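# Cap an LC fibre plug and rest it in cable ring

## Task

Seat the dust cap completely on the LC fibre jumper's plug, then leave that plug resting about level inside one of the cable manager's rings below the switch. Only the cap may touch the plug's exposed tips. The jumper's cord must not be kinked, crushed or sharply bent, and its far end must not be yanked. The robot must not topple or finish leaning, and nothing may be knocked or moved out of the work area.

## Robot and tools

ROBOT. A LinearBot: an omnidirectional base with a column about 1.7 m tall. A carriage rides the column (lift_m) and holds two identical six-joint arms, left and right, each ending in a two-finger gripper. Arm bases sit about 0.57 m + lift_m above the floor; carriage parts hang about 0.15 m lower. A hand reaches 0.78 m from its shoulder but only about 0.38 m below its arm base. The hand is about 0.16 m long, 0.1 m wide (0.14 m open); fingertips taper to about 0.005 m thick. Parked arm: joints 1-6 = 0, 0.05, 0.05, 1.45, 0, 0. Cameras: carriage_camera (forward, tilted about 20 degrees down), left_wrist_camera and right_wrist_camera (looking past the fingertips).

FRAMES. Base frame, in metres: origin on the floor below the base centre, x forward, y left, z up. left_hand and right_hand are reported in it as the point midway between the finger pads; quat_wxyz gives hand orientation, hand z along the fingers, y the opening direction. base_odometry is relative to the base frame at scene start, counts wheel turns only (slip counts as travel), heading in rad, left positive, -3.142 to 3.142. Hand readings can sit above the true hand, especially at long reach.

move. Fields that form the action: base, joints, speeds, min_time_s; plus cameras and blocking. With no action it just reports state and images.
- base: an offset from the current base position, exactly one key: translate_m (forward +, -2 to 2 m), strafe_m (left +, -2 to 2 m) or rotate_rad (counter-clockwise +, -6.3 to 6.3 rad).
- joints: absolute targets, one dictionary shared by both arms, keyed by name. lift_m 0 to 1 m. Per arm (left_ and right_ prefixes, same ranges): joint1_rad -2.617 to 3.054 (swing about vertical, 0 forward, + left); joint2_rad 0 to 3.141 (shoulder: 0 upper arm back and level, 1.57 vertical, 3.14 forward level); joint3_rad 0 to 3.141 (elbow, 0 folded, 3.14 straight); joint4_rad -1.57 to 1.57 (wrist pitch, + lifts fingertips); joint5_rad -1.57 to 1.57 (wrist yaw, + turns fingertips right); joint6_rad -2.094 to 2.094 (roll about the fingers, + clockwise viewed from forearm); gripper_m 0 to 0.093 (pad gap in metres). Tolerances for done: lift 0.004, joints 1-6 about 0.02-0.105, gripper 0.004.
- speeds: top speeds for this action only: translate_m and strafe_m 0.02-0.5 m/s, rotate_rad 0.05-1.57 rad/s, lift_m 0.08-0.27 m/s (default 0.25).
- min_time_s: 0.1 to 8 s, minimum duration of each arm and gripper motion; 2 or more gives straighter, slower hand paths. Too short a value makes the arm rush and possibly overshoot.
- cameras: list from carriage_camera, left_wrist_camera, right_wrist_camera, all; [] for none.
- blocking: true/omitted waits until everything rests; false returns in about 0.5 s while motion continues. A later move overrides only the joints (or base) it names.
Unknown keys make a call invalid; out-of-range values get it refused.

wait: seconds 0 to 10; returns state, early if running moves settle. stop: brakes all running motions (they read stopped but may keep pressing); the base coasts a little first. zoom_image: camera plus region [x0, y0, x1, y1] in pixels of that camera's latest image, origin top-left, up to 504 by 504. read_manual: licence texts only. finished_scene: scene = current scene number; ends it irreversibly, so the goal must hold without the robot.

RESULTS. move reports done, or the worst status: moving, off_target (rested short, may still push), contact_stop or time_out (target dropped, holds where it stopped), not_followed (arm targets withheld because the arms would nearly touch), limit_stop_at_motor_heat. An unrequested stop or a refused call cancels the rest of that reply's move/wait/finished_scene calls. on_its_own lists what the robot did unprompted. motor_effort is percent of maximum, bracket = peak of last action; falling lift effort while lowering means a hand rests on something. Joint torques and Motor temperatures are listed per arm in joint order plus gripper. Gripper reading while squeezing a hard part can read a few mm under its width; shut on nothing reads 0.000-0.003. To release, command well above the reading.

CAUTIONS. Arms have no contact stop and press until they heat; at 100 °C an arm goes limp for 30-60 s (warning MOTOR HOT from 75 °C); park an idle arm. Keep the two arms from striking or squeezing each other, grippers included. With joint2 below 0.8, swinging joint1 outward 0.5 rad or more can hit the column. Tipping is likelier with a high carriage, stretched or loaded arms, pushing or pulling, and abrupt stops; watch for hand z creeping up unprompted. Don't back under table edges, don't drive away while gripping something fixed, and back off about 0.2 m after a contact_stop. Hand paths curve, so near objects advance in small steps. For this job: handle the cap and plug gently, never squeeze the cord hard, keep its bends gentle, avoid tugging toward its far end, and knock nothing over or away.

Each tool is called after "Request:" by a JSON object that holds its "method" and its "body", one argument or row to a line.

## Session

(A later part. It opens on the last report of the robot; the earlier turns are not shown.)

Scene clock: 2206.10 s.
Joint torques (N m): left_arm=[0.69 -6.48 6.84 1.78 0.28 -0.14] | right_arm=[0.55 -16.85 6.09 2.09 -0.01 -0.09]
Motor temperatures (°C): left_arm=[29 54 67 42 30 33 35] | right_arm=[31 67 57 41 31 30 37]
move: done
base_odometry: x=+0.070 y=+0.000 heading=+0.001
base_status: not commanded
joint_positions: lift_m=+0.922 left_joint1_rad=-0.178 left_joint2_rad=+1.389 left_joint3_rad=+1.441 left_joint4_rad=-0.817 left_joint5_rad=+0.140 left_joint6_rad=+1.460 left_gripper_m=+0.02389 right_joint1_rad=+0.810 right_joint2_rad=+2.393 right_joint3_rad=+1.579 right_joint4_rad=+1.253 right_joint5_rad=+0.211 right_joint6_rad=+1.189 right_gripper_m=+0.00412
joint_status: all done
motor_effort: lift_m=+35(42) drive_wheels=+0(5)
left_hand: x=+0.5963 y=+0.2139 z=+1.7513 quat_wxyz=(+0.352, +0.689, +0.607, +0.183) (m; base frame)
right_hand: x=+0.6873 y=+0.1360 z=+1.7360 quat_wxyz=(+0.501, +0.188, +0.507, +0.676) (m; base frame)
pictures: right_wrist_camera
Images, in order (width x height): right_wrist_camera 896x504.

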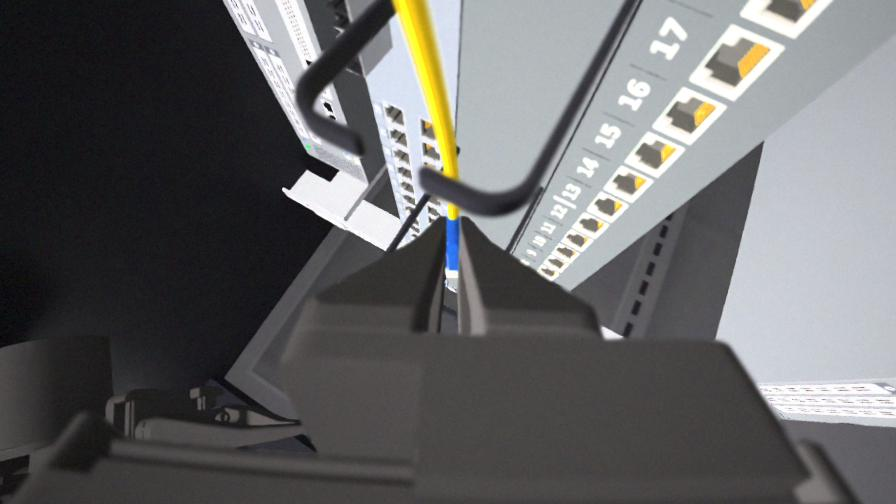

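Request:
{"method": "move", "body": {
  "joints": {"right_joint1_rad": 0.842, "right_joint2_rad": 2.230, "right_joint3_rad": 1.530, "right_joint4_rad": 0.946, "right_joint5_rad": 0.307, "right_joint6_rad": 1.379},
  "min_time_s": 3,
  "cameras": ["all"]
}}

Request:
{"method": "zoom_image", "body": {
  "camera": "right_wrist_camera",
  "region": [230, 50, 590, 300]
}}

Request:
{"method": "zoom_image", "body": {
  "camera": "left_wrist_camera",
  "region": [180, 0, 430, 160]
}}

Scene clock: 2228.30 s.
Joint torques (N m): left_arm=[0.68 -6.5 6.84 1.78 0.27 -0.15] | right_arm=[0.58 -17.4 5.98 2.21 0.04 -0.07]
Motor temperatures (°C): left_arm=[29 52 65 44 30 33 34] | right_arm=[31 74 54 41 31 30 37]
move: done
base_odometry: x=+0.070 y=+0.000 heading=+0.001
base_status: not commanded
joint_positions: lift_m=+0.922 left_joint1_rad=-0.178 left_joint2_rad=+1.389 left_joint3_rad=+1.441 left_joint4_rad=-0.817 left_joint5_rad=+0.140 left_joint6_rad=+1.460 left_gripper_m=+0.02389 right_joint1_rad=+0.835 right_joint2_rad=+2.266 right_joint3_rad=+1.544 right_joint4_rad=+0.962 right_joint5_rad=+0.297 right_joint6_rad=+1.368 right_gripper_m=+0.00412
joint_status: all done
motor_effort: lift_m=+35(35) drive_wheels=+3(6)
left_hand: x=+0.5963 y=+0.2139 z=+1.7513 quat_wxyz=(+0.352, +0.689, +0.607, +0.183) (m; base frame)
right_hand: x=+0.6865 y=+0.1381 z=+1.7325 quat_wxyz=(+0.433, +0.273, +0.558, +0.653) (m; base frame)
pictures: carriage_camera, left_wrist_camera, right_wrist_camera
Images, in order (width x height): carriage_camera 896x504, left_wrist_camera 896x504, right_wrist_camera 896x504.

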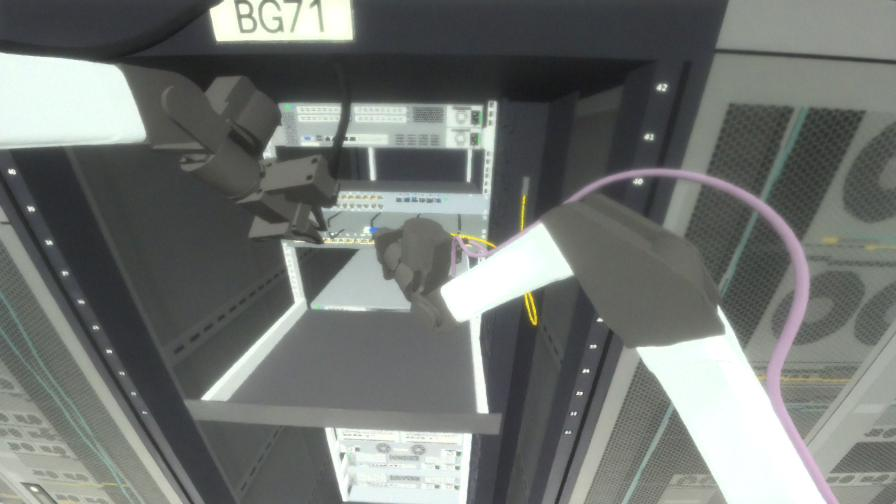

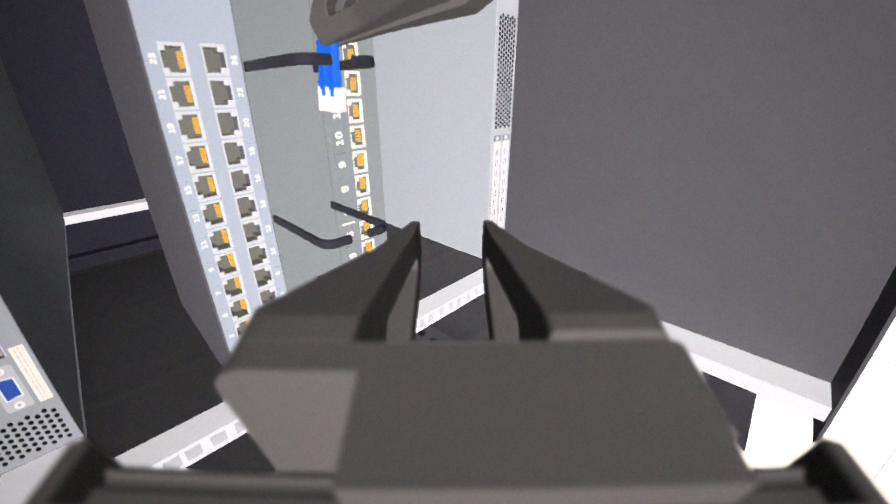

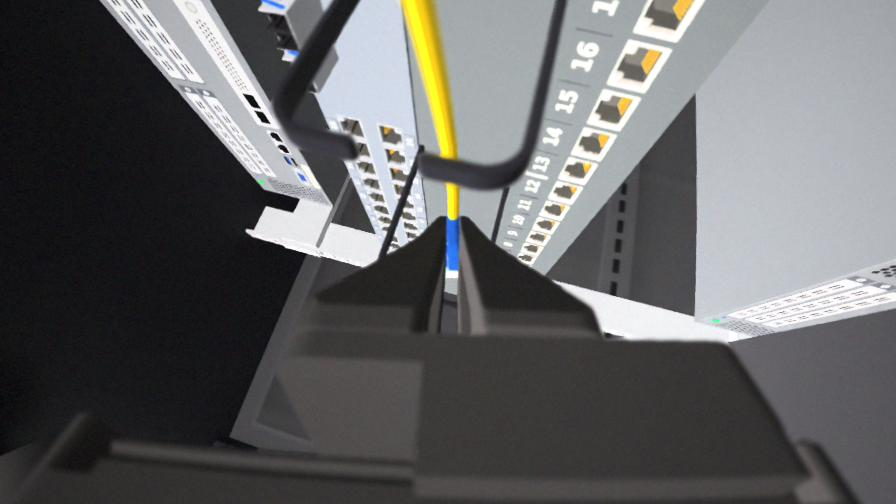

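Scaled by 1.400 from the camera's 896x504 image, which has a finer 1280x720 frame.

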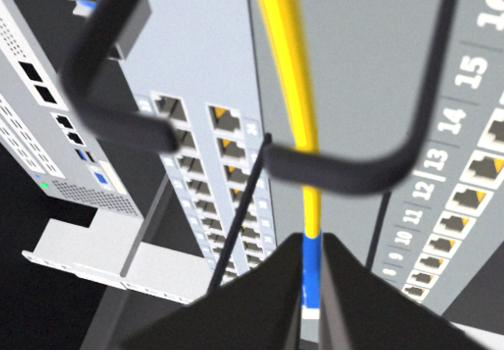

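Scaled by 2.016 from the camera's 896x504 image, which has a finer 1280x720 frame.

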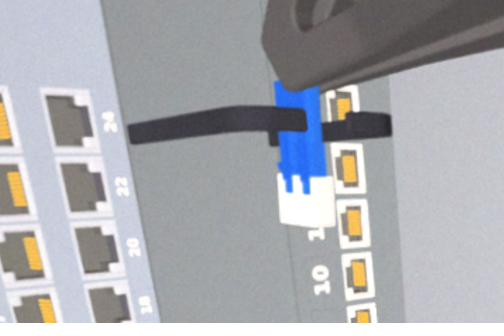

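Request:
{"method": "move", "body": {
  "joints": {"right_joint1_rad": 0.850, "right_joint2_rad": 2.118, "right_joint3_rad": 1.628, "right_joint4_rad": 0.529, "right_joint5_rad": 0.338, "right_joint6_rad": 1.58},
  "min_time_s": 3,
  "cameras": ["all"]
}}

Scene clock: 2249.63 s.
Joint torques (N m): left_arm=[0.7 -6.45 6.84 1.77 0.27 -0.14] | right_arm=[0.59 -16.91 10.11 2.42 0.11 -0.07]
Motor temperatures (°C): left_arm=[29 51 63 44 30 33 34] | right_arm=[31 72 54 42 31 30 37]
move: done
base_odometry: x=+0.070 y=+0.000 heading=+0.001
base_status: not commanded
joint_positions: lift_m=+0.922 left_joint1_rad=-0.178 left_joint2_rad=+1.389 left_joint3_rad=+1.441 left_joint4_rad=-0.817 left_joint5_rad=+0.140 left_joint6_rad=+1.460 left_gripper_m=+0.02389 right_joint1_rad=+0.844 right_joint2_rad=+2.153 right_joint3_rad=+1.601 right_joint4_rad=+0.545 right_joint5_rad=+0.328 right_joint6_rad=+1.569 right_gripper_m=+0.00412
joint_status: all done
motor_effort: lift_m=+35(35) drive_wheels=+1(5)
left_hand: x=+0.5963 y=+0.2139 z=+1.7513 quat_wxyz=(+0.352, +0.689, +0.607, +0.183) (m; base frame)
right_hand: x=+0.6852 y=+0.1370 z=+1.7310 quat_wxyz=(+0.356, +0.356, +0.614, +0.608) (m; base frame)
pictures: carriage_camera, left_wrist_camera, right_wrist_camera
Images, in order (width x height): carriage_camera 896x504, left_wrist_camera 896x504, right_wrist_camera 896x504.

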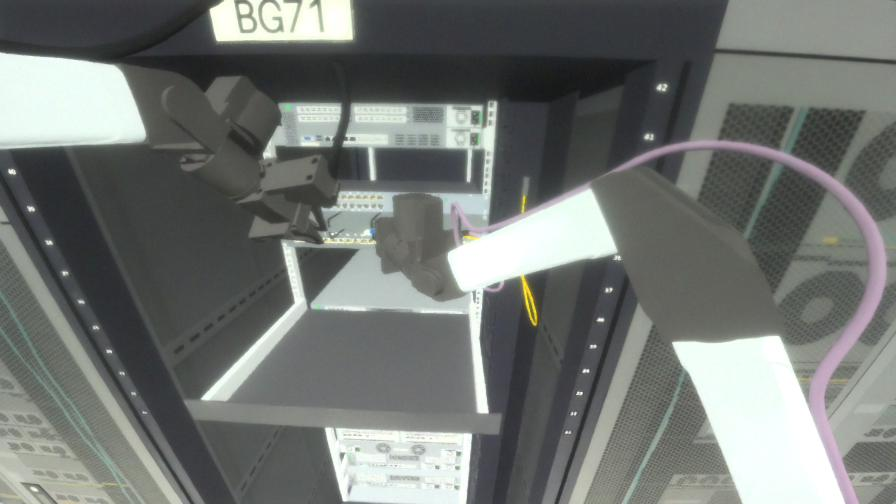

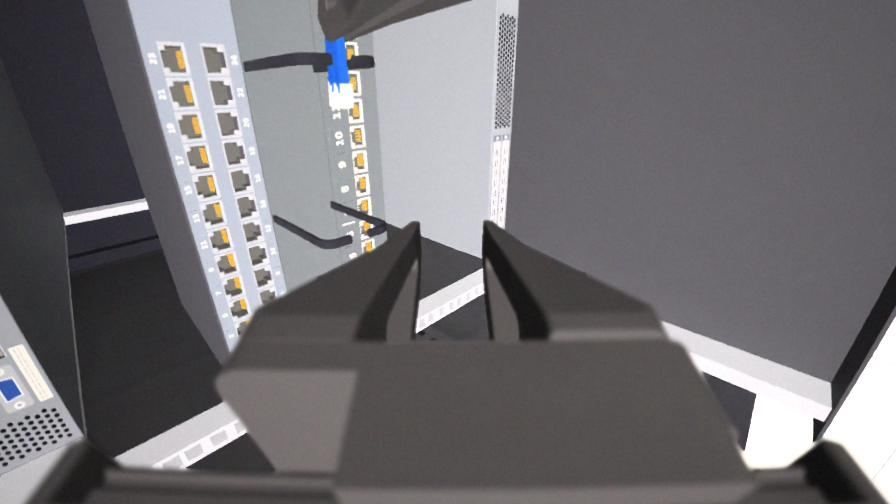

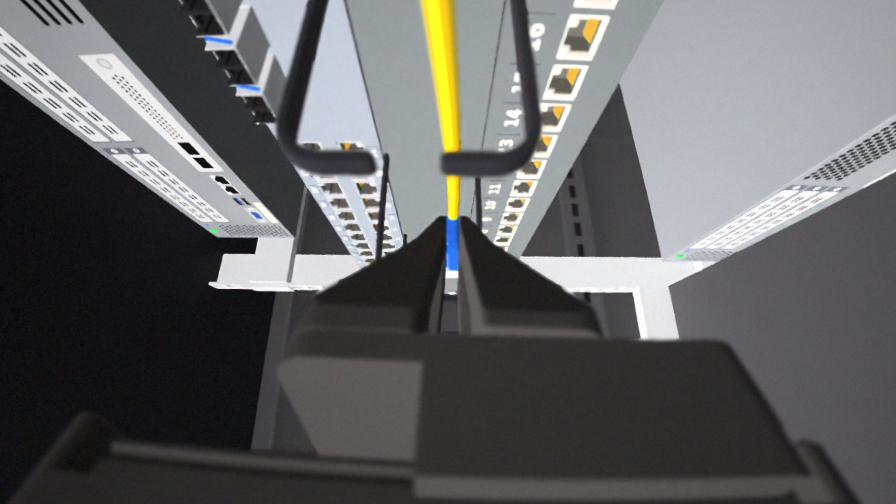

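Request:
{"method": "move", "body": {
  "joints": {"right_joint2_rad": 2.150, "lift_m": 0.916},
  "speeds": {"lift_m": 0.08},
  "min_time_s": 1,
  "cameras": ["left_wrist_camera", "right_wrist_camera"]
}}

Request:
{"method": "zoom_image", "body": {
  "camera": "right_wrist_camera",
  "region": [330, 90, 580, 300]
}}

Request:
{"method": "zoom_image", "body": {
  "camera": "left_wrist_camera",
  "region": [230, 0, 430, 140]
}}

Scene clock: 2256.57 s.
Joint torques (N m): left_arm=[0.68 -6.35 6.87 1.78 0.27 -0.14] | right_arm=[0.62 -13.41 9.88 2.44 0.1 -0.1]
Motor temperatures (°C): left_arm=[29 51 63 44 30 33 34] | right_arm=[31 72 55 43 31 30 37]
move: done
base_odometry: x=+0.070 y=+0.000 heading=+0.001
base_status: not commanded
joint_positions: lift_m=+0.916 left_joint1_rad=-0.178 left_joint2_rad=+1.388 left_joint3_rad=+1.441 left_joint4_rad=-0.816 left_joint5_rad=+0.140 left_joint6_rad=+1.460 left_gripper_m=+0.02389 right_joint1_rad=+0.844 right_joint2_rad=+2.148 right_joint3_rad=+1.604 right_joint4_rad=+0.539 right_joint5_rad=+0.330 right_joint6_rad=+1.570 right_gripper_m=+0.00412
joint_status: all done
motor_effort: lift_m=+34(35) drive_wheels=+1(4)
left_hand: x=+0.5963 y=+0.2139 z=+1.7460 quat_wxyz=(+0.353, +0.689, +0.607, +0.183) (m; base frame)
right_hand: x=+0.6850 y=+0.1364 z=+1.7282 quat_wxyz=(+0.357, +0.356, +0.612, +0.609) (m; base frame)
pictures: left_wrist_camera, right_wrist_camera
Images, in order (width x height): left_wrist_camera 896x504, right_wrist_camera 896x504.

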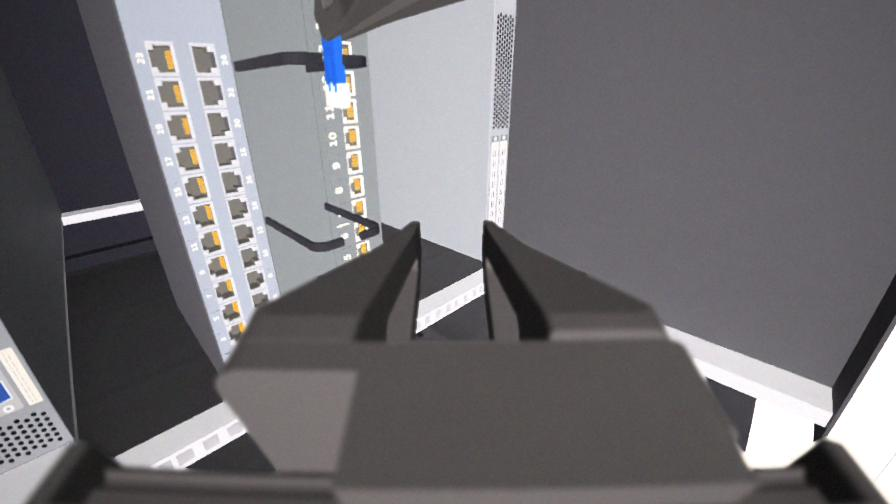

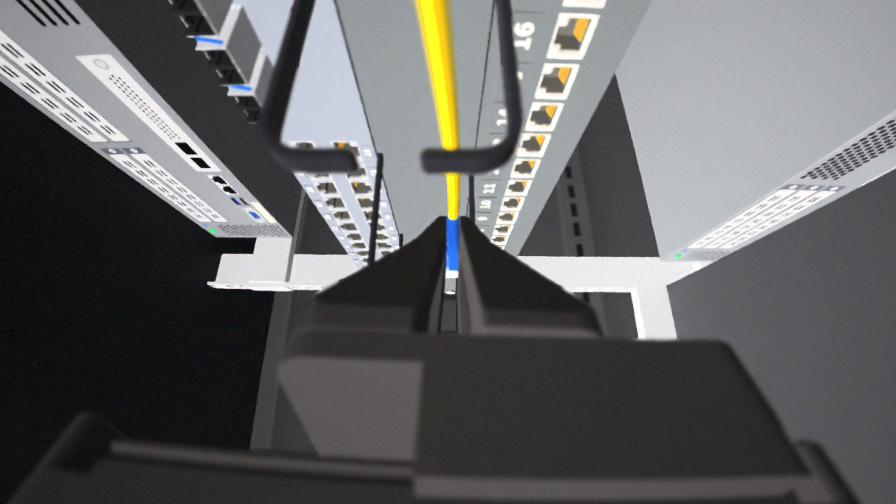

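Scaled by 2.016 from the camera's 896x504 image, which has a finer 1280x720 frame.

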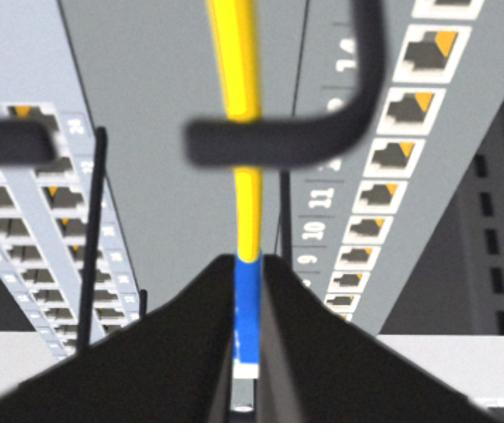

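Scaled by 2.520 from the camera's 896x504 image, which has a finer 1280x720 frame.

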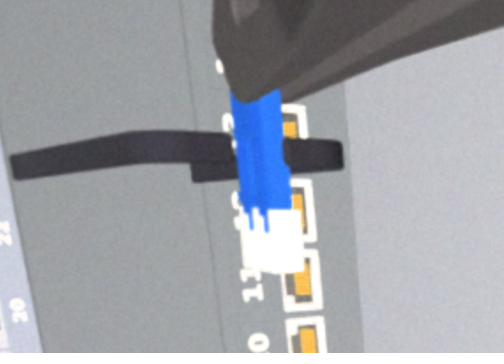

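Request:
{"method": "move", "body": {
  "joints": {"lift_m": 0.912},
  "speeds": {"lift_m": 0.08},
  "cameras": ["left_wrist_camera", "right_wrist_camera"]
}}

Request:
{"method": "zoom_image", "body": {
  "camera": "right_wrist_camera",
  "region": [330, 90, 580, 300]
}}

Request:
{"method": "zoom_image", "body": {
  "camera": "left_wrist_camera",
  "region": [230, 0, 430, 140]
}}

Scene clock: 2270.53 s.
Joint torques (N m): left_arm=[0.69 -6.27 6.95 1.77 0.27 -0.14] | right_arm=[0.62 -13.48 9.61 2.49 0.09 -0.1]
Motor temperatures (°C): left_arm=[29 50 62 45 30 33 34] | right_arm=[31 69 56 44 31 30 37]
move: done
base_odometry: x=+0.070 y=+0.000 heading=+0.001
base_status: not commanded
joint_positions: lift_m=+0.912 left_joint1_rad=-0.178 left_joint2_rad=+1.386 left_joint3_rad=+1.440 left_joint4_rad=-0.815 left_joint5_rad=+0.140 left_joint6_rad=+1.460 left_gripper_m=+0.02389 right_joint1_rad=+0.844 right_joint2_rad=+2.148 right_joint3_rad=+1.608 right_joint4_rad=+0.535 right_joint5_rad=+0.330 right_joint6_rad=+1.570 right_gripper_m=+0.00412
joint_status: all done
motor_effort: lift_m=+34(35) drive_wheels=+3(4)
left_hand: x=+0.5960 y=+0.2138 z=+1.7422 quat_wxyz=(+0.353, +0.689, +0.606, +0.183) (m; base frame)
right_hand: x=+0.6852 y=+0.1365 z=+1.7249 quat_wxyz=(+0.356, +0.357, +0.613, +0.609) (m; base frame)
pictures: left_wrist_camera, right_wrist_camera
Images, in order (width x height): left_wrist_camera 896x504, right_wrist_camera 896x504.

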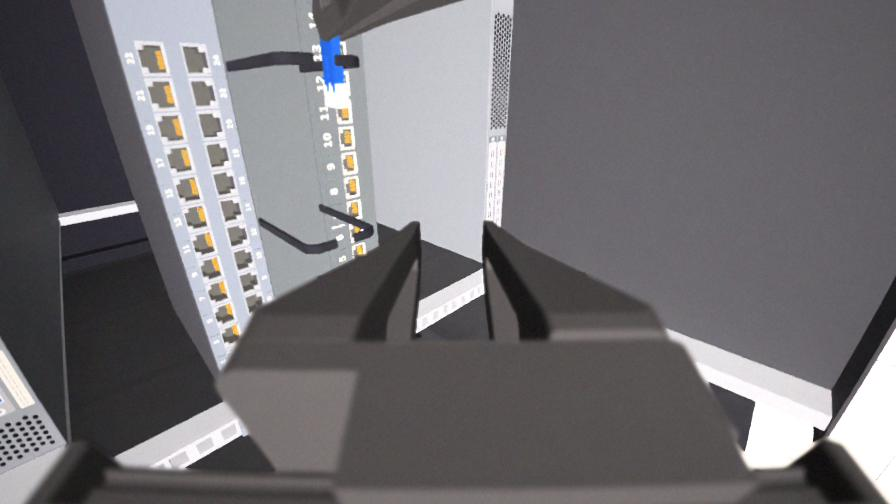

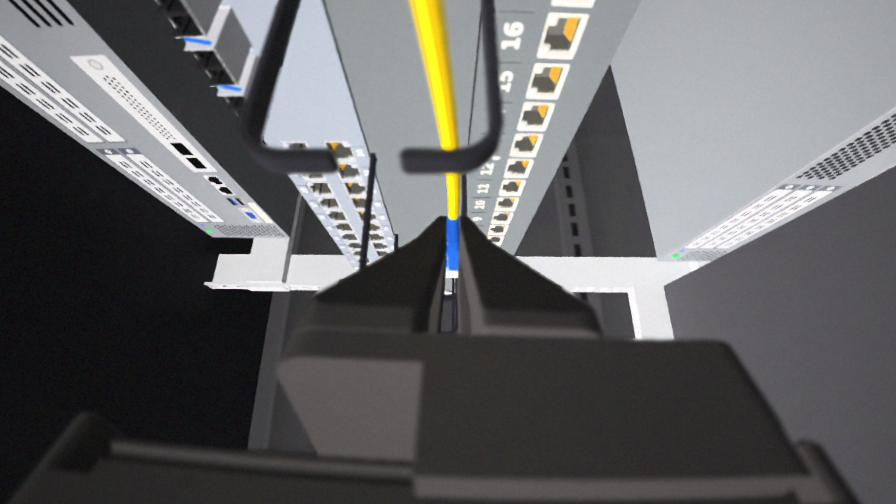

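Scaled by 2.016 from the camera's 896x504 image, which has a finer 1280x720 frame.

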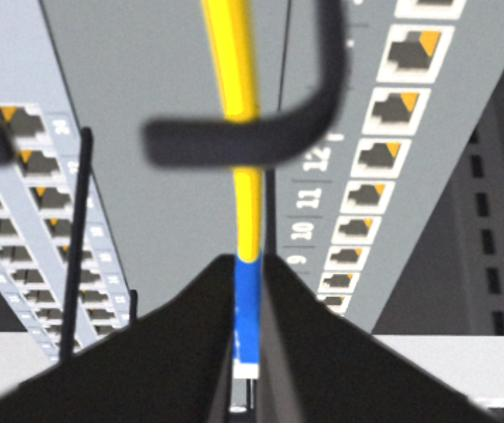

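Scaled by 2.520 from the camera's 896x504 image, which has a finer 1280x720 frame.

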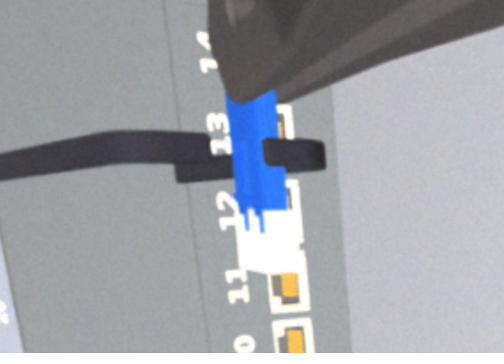

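Request:
{"method": "move", "body": {
  "joints": {"lift_m": 0.910},
  "speeds": {"lift_m": 0.08},
  "cameras": ["left_wrist_camera", "right_wrist_camera"]
}}

Request:
{"method": "zoom_image", "body": {
  "camera": "left_wrist_camera",
  "region": [230, 0, 430, 140]
}}

Scene clock: 2277.20 s.
Joint torques (N m): left_arm=[0.69 -6.27 6.98 1.76 0.27 -0.14] | right_arm=[0.69 -13.42 9.51 2.44 0.09 -0.11]
Motor temperatures (°C): left_arm=[29 49 62 45 30 33 34] | right_arm=[31 69 56 44 31 30 37]
move: done
base_odometry: x=+0.070 y=+0.000 heading=+0.001
base_status: not commanded
joint_positions: lift_m=+0.910 left_joint1_rad=-0.178 left_joint2_rad=+1.386 left_joint3_rad=+1.440 left_joint4_rad=-0.815 left_joint5_rad=+0.140 left_joint6_rad=+1.460 left_gripper_m=+0.02389 right_joint1_rad=+0.844 right_joint2_rad=+2.148 right_joint3_rad=+1.609 right_joint4_rad=+0.539 right_joint5_rad=+0.330 right_joint6_rad=+1.571 right_gripper_m=+0.00411
joint_status: all done
motor_effort: lift_m=+33(34) drive_wheels=-2(4)
left_hand: x=+0.5960 y=+0.2138 z=+1.7402 quat_wxyz=(+0.353, +0.689, +0.606, +0.183) (m; base frame)
right_hand: x=+0.6853 y=+0.1366 z=+1.7241 quat_wxyz=(+0.357, +0.357, +0.611, +0.610) (m; base frame)
pictures: left_wrist_camera, right_wrist_camera
Images, in order (width x height): left_wrist_camera 896x504, right_wrist_camera 896x504.

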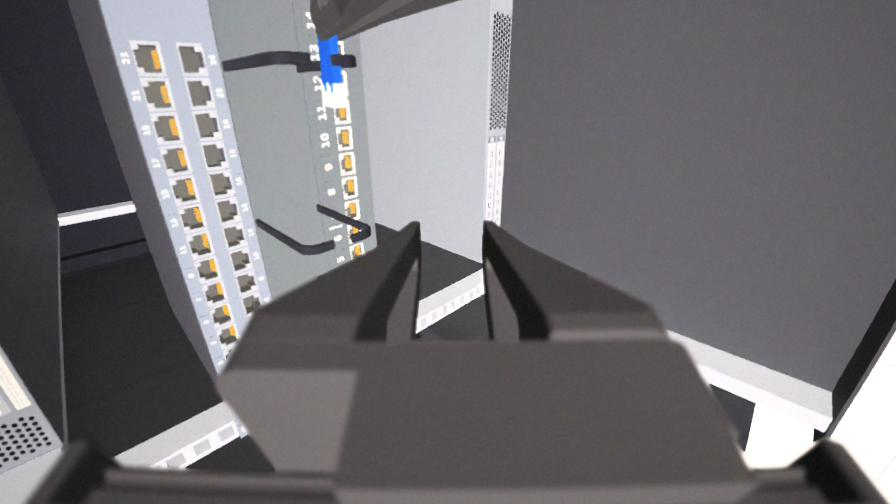

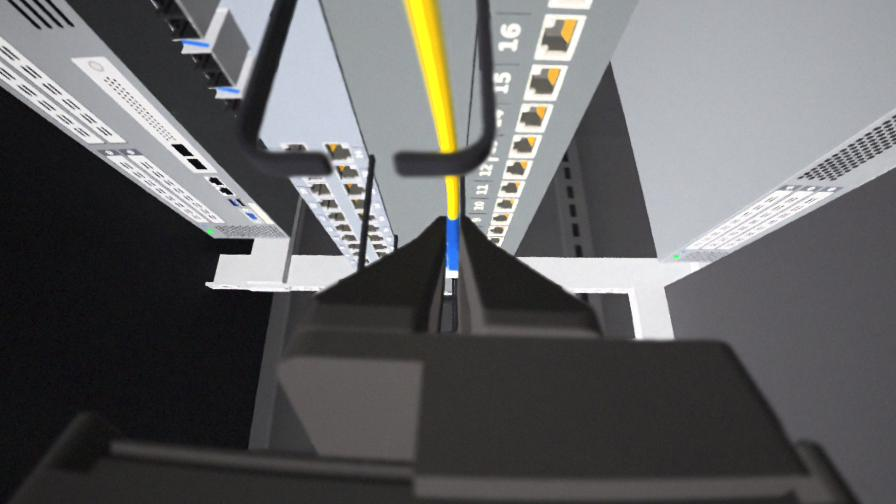

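Scaled by 2.520 from the camera's 896x504 image, which has a finer 1280x720 frame.

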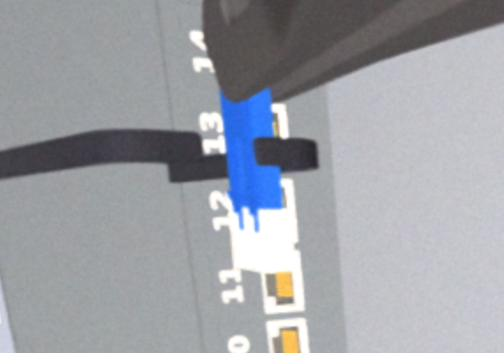

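Request:
{"method": "move", "body": {
  "joints": {"right_gripper_m": 0.010},
  "min_time_s": 2,
  "cameras": ["left_wrist_camera", "right_wrist_camera"]
}}

Request:
{"method": "zoom_image", "body": {
  "camera": "left_wrist_camera",
  "region": [230, 0, 430, 140]
}}

Request:
{"method": "zoom_image", "body": {
  "camera": "right_wrist_camera",
  "region": [330, 90, 580, 300]
}}

Scene clock: 2285.20 s.
Joint torques (N m): left_arm=[0.7 -6.24 6.93 1.76 0.27 -0.14] | right_arm=[0.62 -13.44 9.54 2.44 0.09 -0.1]
Motor temperatures (°C): left_arm=[29 48 62 45 29 33 34] | right_arm=[31 68 55 44 31 30 36]
move: done
base_odometry: x=+0.070 y=+0.000 heading=+0.001
base_status: not commanded
joint_positions: lift_m=+0.910 left_joint1_rad=-0.178 left_joint2_rad=+1.386 left_joint3_rad=+1.440 left_joint4_rad=-0.815 left_joint5_rad=+0.140 left_joint6_rad=+1.460 left_gripper_m=+0.02389 right_joint1_rad=+0.844 right_joint2_rad=+2.148 right_joint3_rad=+1.609 right_joint4_rad=+0.539 right_joint5_rad=+0.330 right_joint6_rad=+1.571 right_gripper_m=+0.00990
joint_status: all done
motor_effort: lift_m=+33(34) drive_wheels=+0(4)
left_hand: x=+0.5960 y=+0.2138 z=+1.7402 quat_wxyz=(+0.353, +0.689, +0.606, +0.183) (m; base frame)
right_hand: x=+0.6853 y=+0.1366 z=+1.7242 quat_wxyz=(+0.357, +0.357, +0.611, +0.610) (m; base frame)
pictures: left_wrist_camera, right_wrist_camera
Images, in order (width x height): left_wrist_camera 896x504, right_wrist_camera 896x504.

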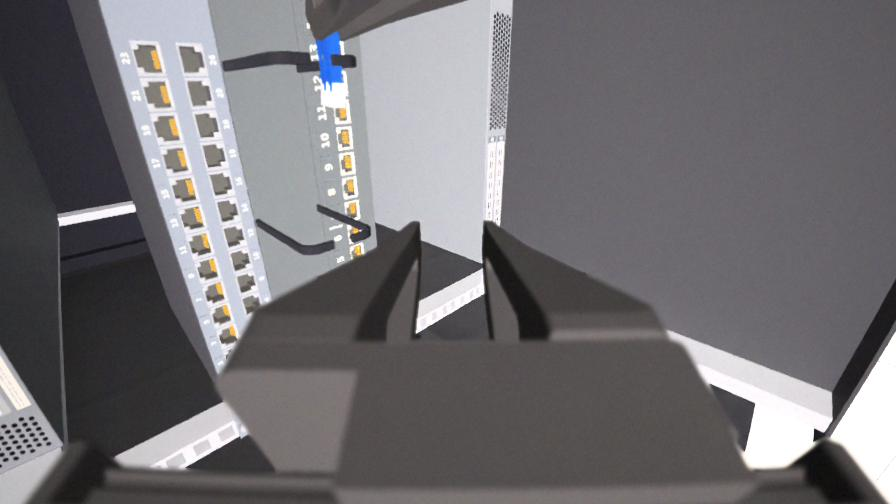

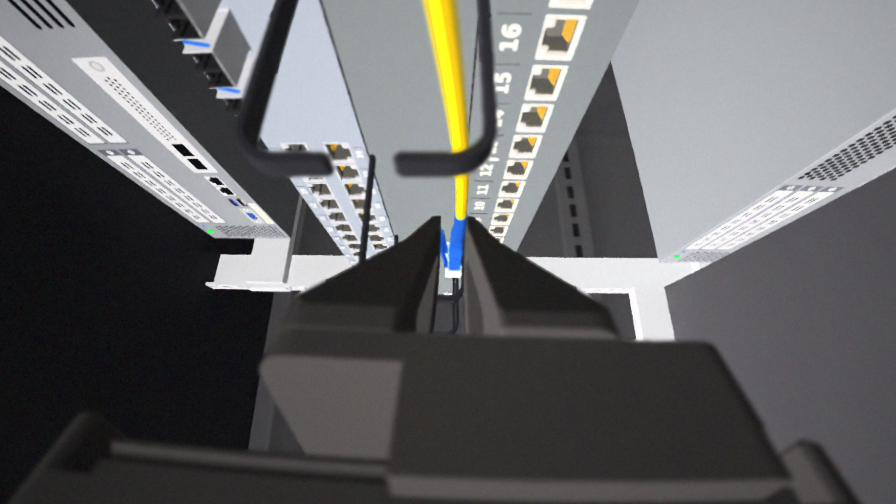

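Scaled by 2.520 from the camera's 896x504 image, which has a finer 1280x720 frame.

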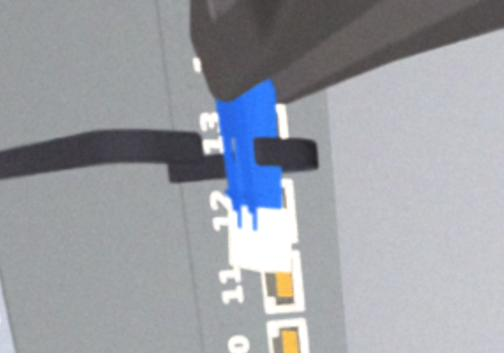

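Scaled by 2.016 from the camera's 896x504 image, which has a finer 1280x720 frame.

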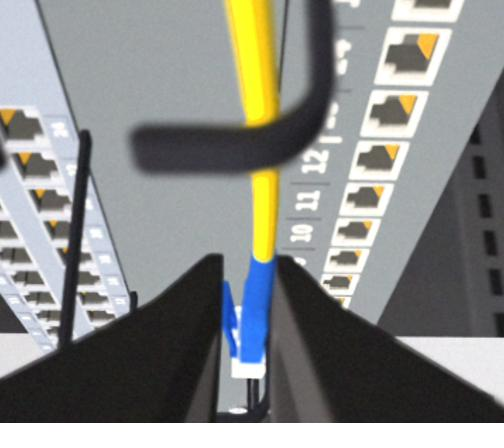

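Request:
{"method": "move", "body": {
  "joints": {"right_gripper_m": 0.020},
  "min_time_s": 2,
  "cameras": ["left_wrist_camera", "right_wrist_camera"]
}}

Request:
{"method": "zoom_image", "body": {
  "camera": "left_wrist_camera",
  "region": [230, 0, 430, 140]
}}

Request:
{"method": "zoom_image", "body": {
  "camera": "right_wrist_camera",
  "region": [330, 90, 580, 300]
}}

Scene clock: 2292.87 s.
Joint torques (N m): left_arm=[0.72 -6.26 6.93 1.77 0.27 -0.13] | right_arm=[0.61 -13.38 9.54 2.43 0.1 -0.11]
Motor temperatures (°C): left_arm=[29 48 62 45 29 33 34] | right_arm=[31 67 55 45 31 30 36]
move: done
base_odometry: x=+0.070 y=+0.000 heading=+0.001
base_status: not commanded
joint_positions: lift_m=+0.910 left_joint1_rad=-0.178 left_joint2_rad=+1.386 left_joint3_rad=+1.440 left_joint4_rad=-0.815 left_joint5_rad=+0.140 left_joint6_rad=+1.460 left_gripper_m=+0.02389 right_joint1_rad=+0.844 right_joint2_rad=+2.148 right_joint3_rad=+1.609 right_joint4_rad=+0.539 right_joint5_rad=+0.330 right_joint6_rad=+1.571 right_gripper_m=+0.01986
joint_status: all done
motor_effort: lift_m=+33(33) drive_wheels=+0(5)
left_hand: x=+0.5960 y=+0.2138 z=+1.7402 quat_wxyz=(+0.353, +0.689, +0.606, +0.183) (m; base frame)
right_hand: x=+0.6853 y=+0.1366 z=+1.7242 quat_wxyz=(+0.357, +0.357, +0.611, +0.610) (m; base frame)
pictures: left_wrist_camera, right_wrist_camera
Images, in order (width x height): left_wrist_camera 896x504, right_wrist_camera 896x504.

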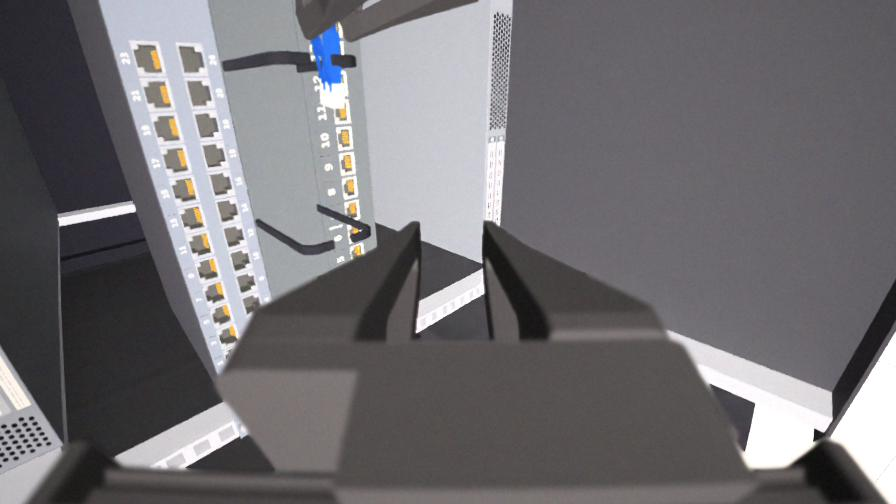

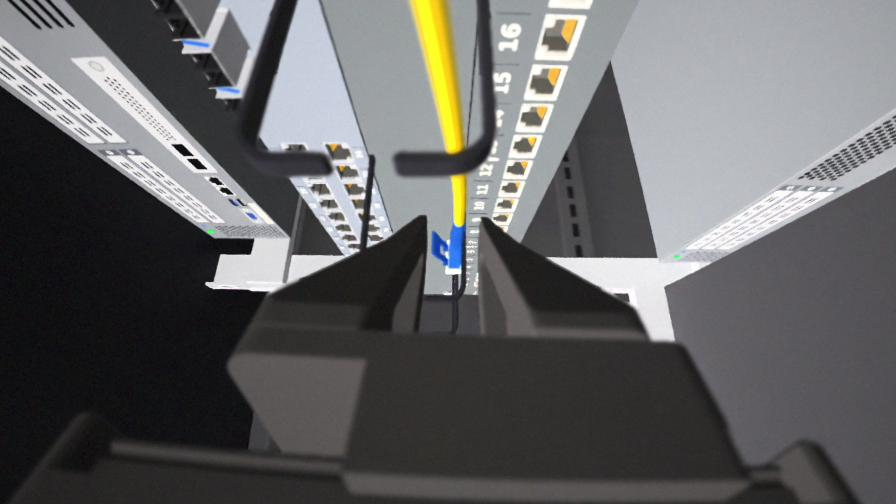

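Scaled by 2.520 from the camera's 896x504 image, which has a finer 1280x720 frame.

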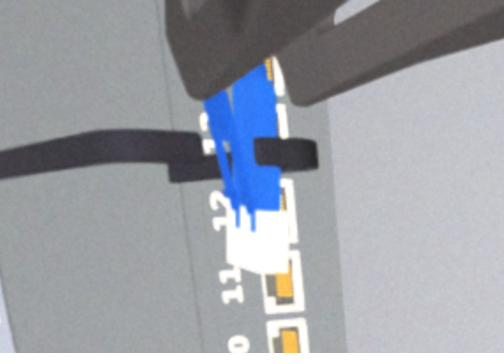

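Scaled by 2.016 from the camera's 896x504 image, which has a finer 1280x720 frame.

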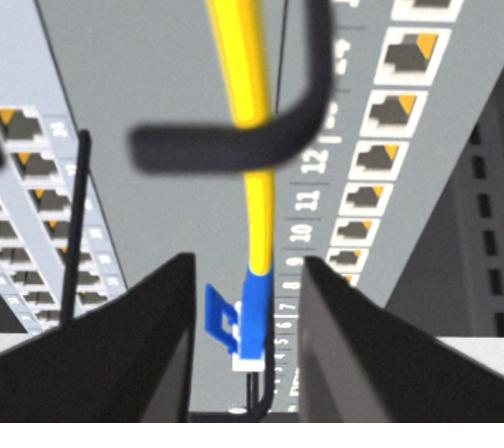

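Request:
{"method": "move", "body": {
  "joints": {"right_gripper_m": 0.036},
  "min_time_s": 2,
  "cameras": ["left_wrist_camera", "right_wrist_camera"]
}}

Request:
{"method": "zoom_image", "body": {
  "camera": "left_wrist_camera",
  "region": [230, 0, 430, 140]
}}

Request:
{"method": "zoom_image", "body": {
  "camera": "right_wrist_camera",
  "region": [330, 90, 580, 300]
}}

Scene clock: 2311.73 s.
Joint torques (N m): left_arm=[0.7 -6.26 6.93 1.77 0.27 -0.14] | right_arm=[0.61 -13.41 9.51 2.43 0.1 -0.11]
Motor temperatures (°C): left_arm=[29 47 61 45 29 33 34] | right_arm=[31 66 55 46 31 30 35]
move: done
base_odometry: x=+0.070 y=+0.000 heading=+0.001
base_status: not commanded
joint_positions: lift_m=+0.910 left_joint1_rad=-0.178 left_joint2_rad=+1.386 left_joint3_rad=+1.440 left_joint4_rad=-0.815 left_joint5_rad=+0.140 left_joint6_rad=+1.460 left_gripper_m=+0.02389 right_joint1_rad=+0.844 right_joint2_rad=+2.148 right_joint3_rad=+1.609 right_joint4_rad=+0.539 right_joint5_rad=+0.330 right_joint6_rad=+1.571 right_gripper_m=+0.03586
joint_status: all done
motor_effort: lift_m=+33(34) drive_wheels=+0(6)
left_hand: x=+0.5960 y=+0.2138 z=+1.7402 quat_wxyz=(+0.353, +0.689, +0.606, +0.183) (m; base frame)
right_hand: x=+0.6853 y=+0.1366 z=+1.7242 quat_wxyz=(+0.357, +0.357, +0.611, +0.610) (m; base frame)
pictures: left_wrist_camera, right_wrist_camera
Images, in order (width x height): left_wrist_camera 896x504, right_wrist_camera 896x504.

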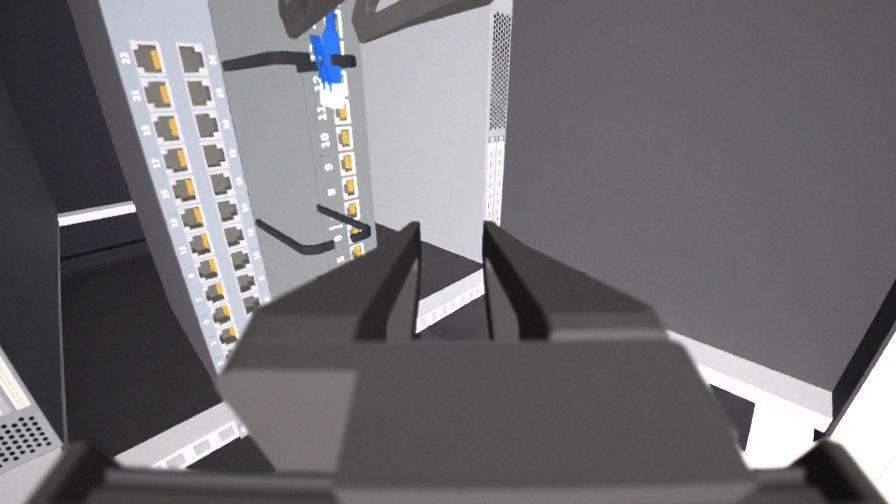

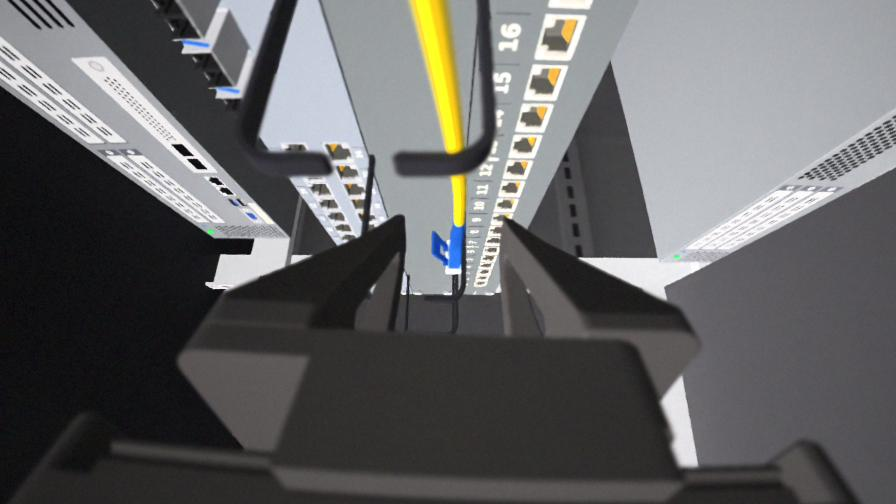

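Scaled by 2.520 from the camera's 896x504 image, which has a finer 1280x720 frame.

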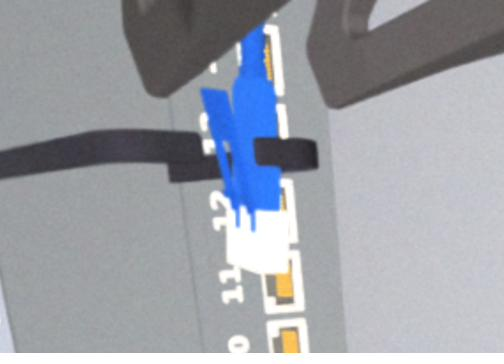

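Scaled by 2.016 from the camera's 896x504 image, which has a finer 1280x720 frame.

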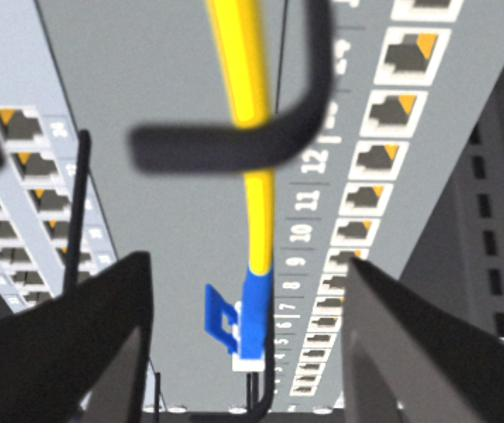

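Request:
{"method": "move", "body": {
  "joints": {"right_joint1_rad": 0.894, "right_joint2_rad": 1.913, "right_joint3_rad": 1.29, "right_joint4_rad": 0.653, "right_joint5_rad": 0.385, "right_joint6_rad": 1.571},
  "min_time_s": 2,
  "cameras": ["all"]
}}

Request:
{"method": "zoom_image", "body": {
  "camera": "right_wrist_camera",
  "region": [330, 90, 580, 300]
}}

Request:
{"method": "zoom_image", "body": {
  "camera": "left_wrist_camera",
  "region": [200, 0, 450, 160]
}}

Scene clock: 2319.47 s.
Joint torques (N m): left_arm=[0.68 -6.26 6.93 1.77 0.27 -0.13] | right_arm=[0.58 -14.34 6.24 2.54 0.11 -0.21]
Motor temperatures (°C): left_arm=[29 47 61 45 29 33 34] | right_arm=[31 67 55 46 31 30 35]
move: done
base_odometry: x=+0.070 y=+0.000 heading=+0.001
base_status: not commanded
joint_positions: lift_m=+0.910 left_joint1_rad=-0.178 left_joint2_rad=+1.386 left_joint3_rad=+1.440 left_joint4_rad=-0.815 left_joint5_rad=+0.140 left_joint6_rad=+1.460 left_gripper_m=+0.02389 right_joint1_rad=+0.888 right_joint2_rad=+1.943 right_joint3_rad=+1.305 right_joint4_rad=+0.652 right_joint5_rad=+0.375 right_joint6_rad=+1.571 right_gripper_m=+0.03586
joint_status: all done
motor_effort: lift_m=+33(34) drive_wheels=-1(5)
left_hand: x=+0.5960 y=+0.2138 z=+1.7402 quat_wxyz=(+0.353, +0.689, +0.606, +0.183) (m; base frame)
right_hand: x=+0.6336 y=+0.1061 z=+1.7294 quat_wxyz=(+0.358, +0.356, +0.605, +0.615) (m; base frame)
pictures: carriage_camera, left_wrist_camera, right_wrist_camera
Images, in order (width x height): carriage_camera 896x504, left_wrist_camera 896x504, right_wrist_camera 896x504.

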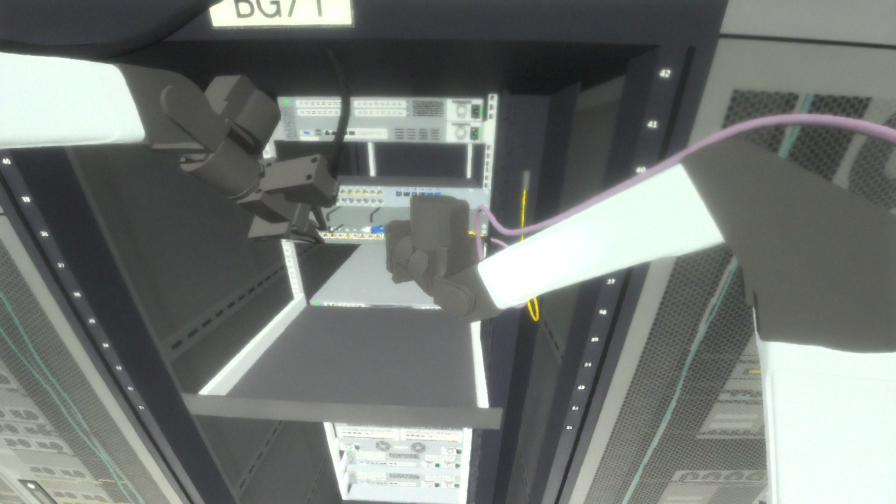

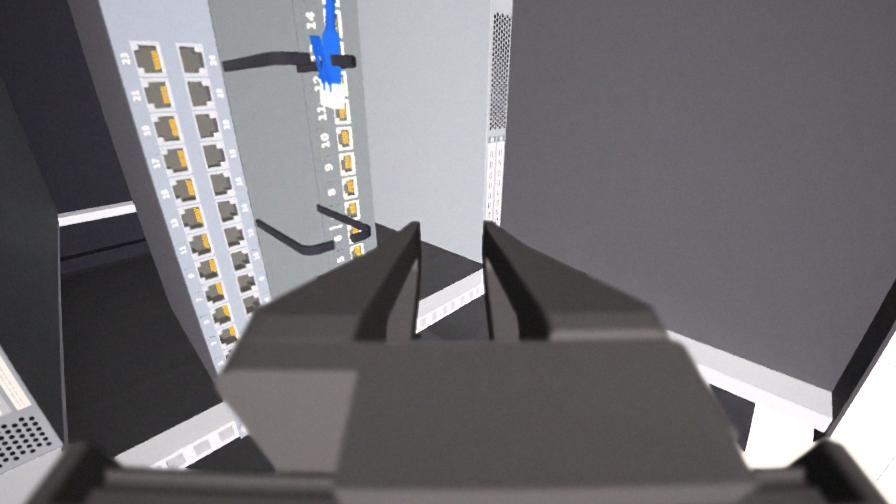

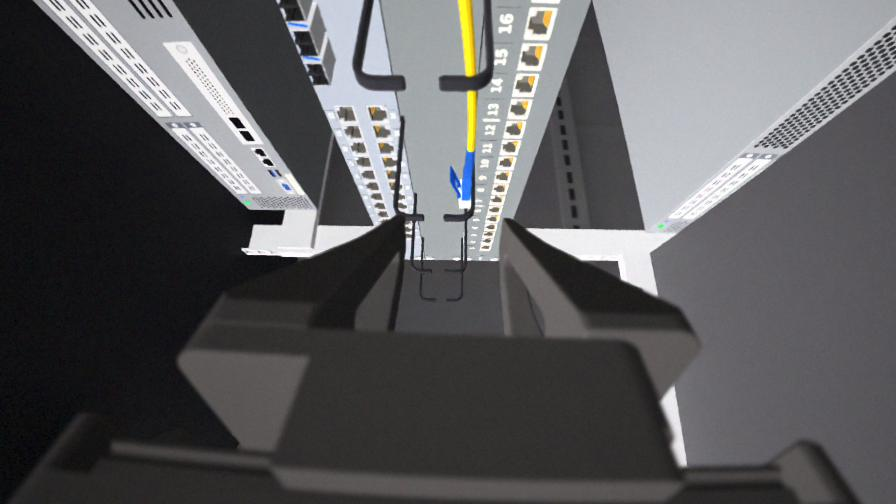

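Scaled by 2.016 from the camera's 896x504 image, which has a finer 1280x720 frame.

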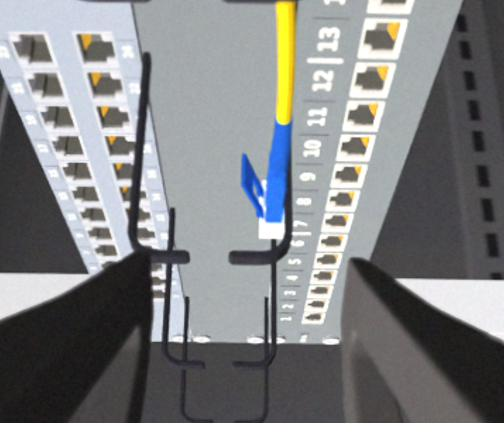

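Scaled by 2.016 from the camera's 896x504 image, which has a finer 1280x720 frame.

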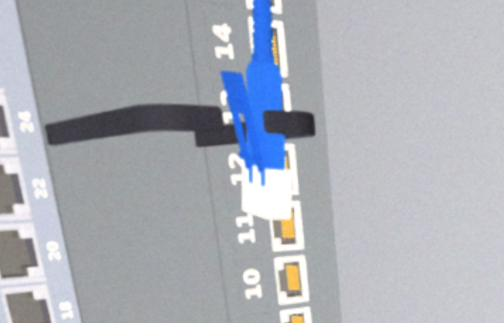

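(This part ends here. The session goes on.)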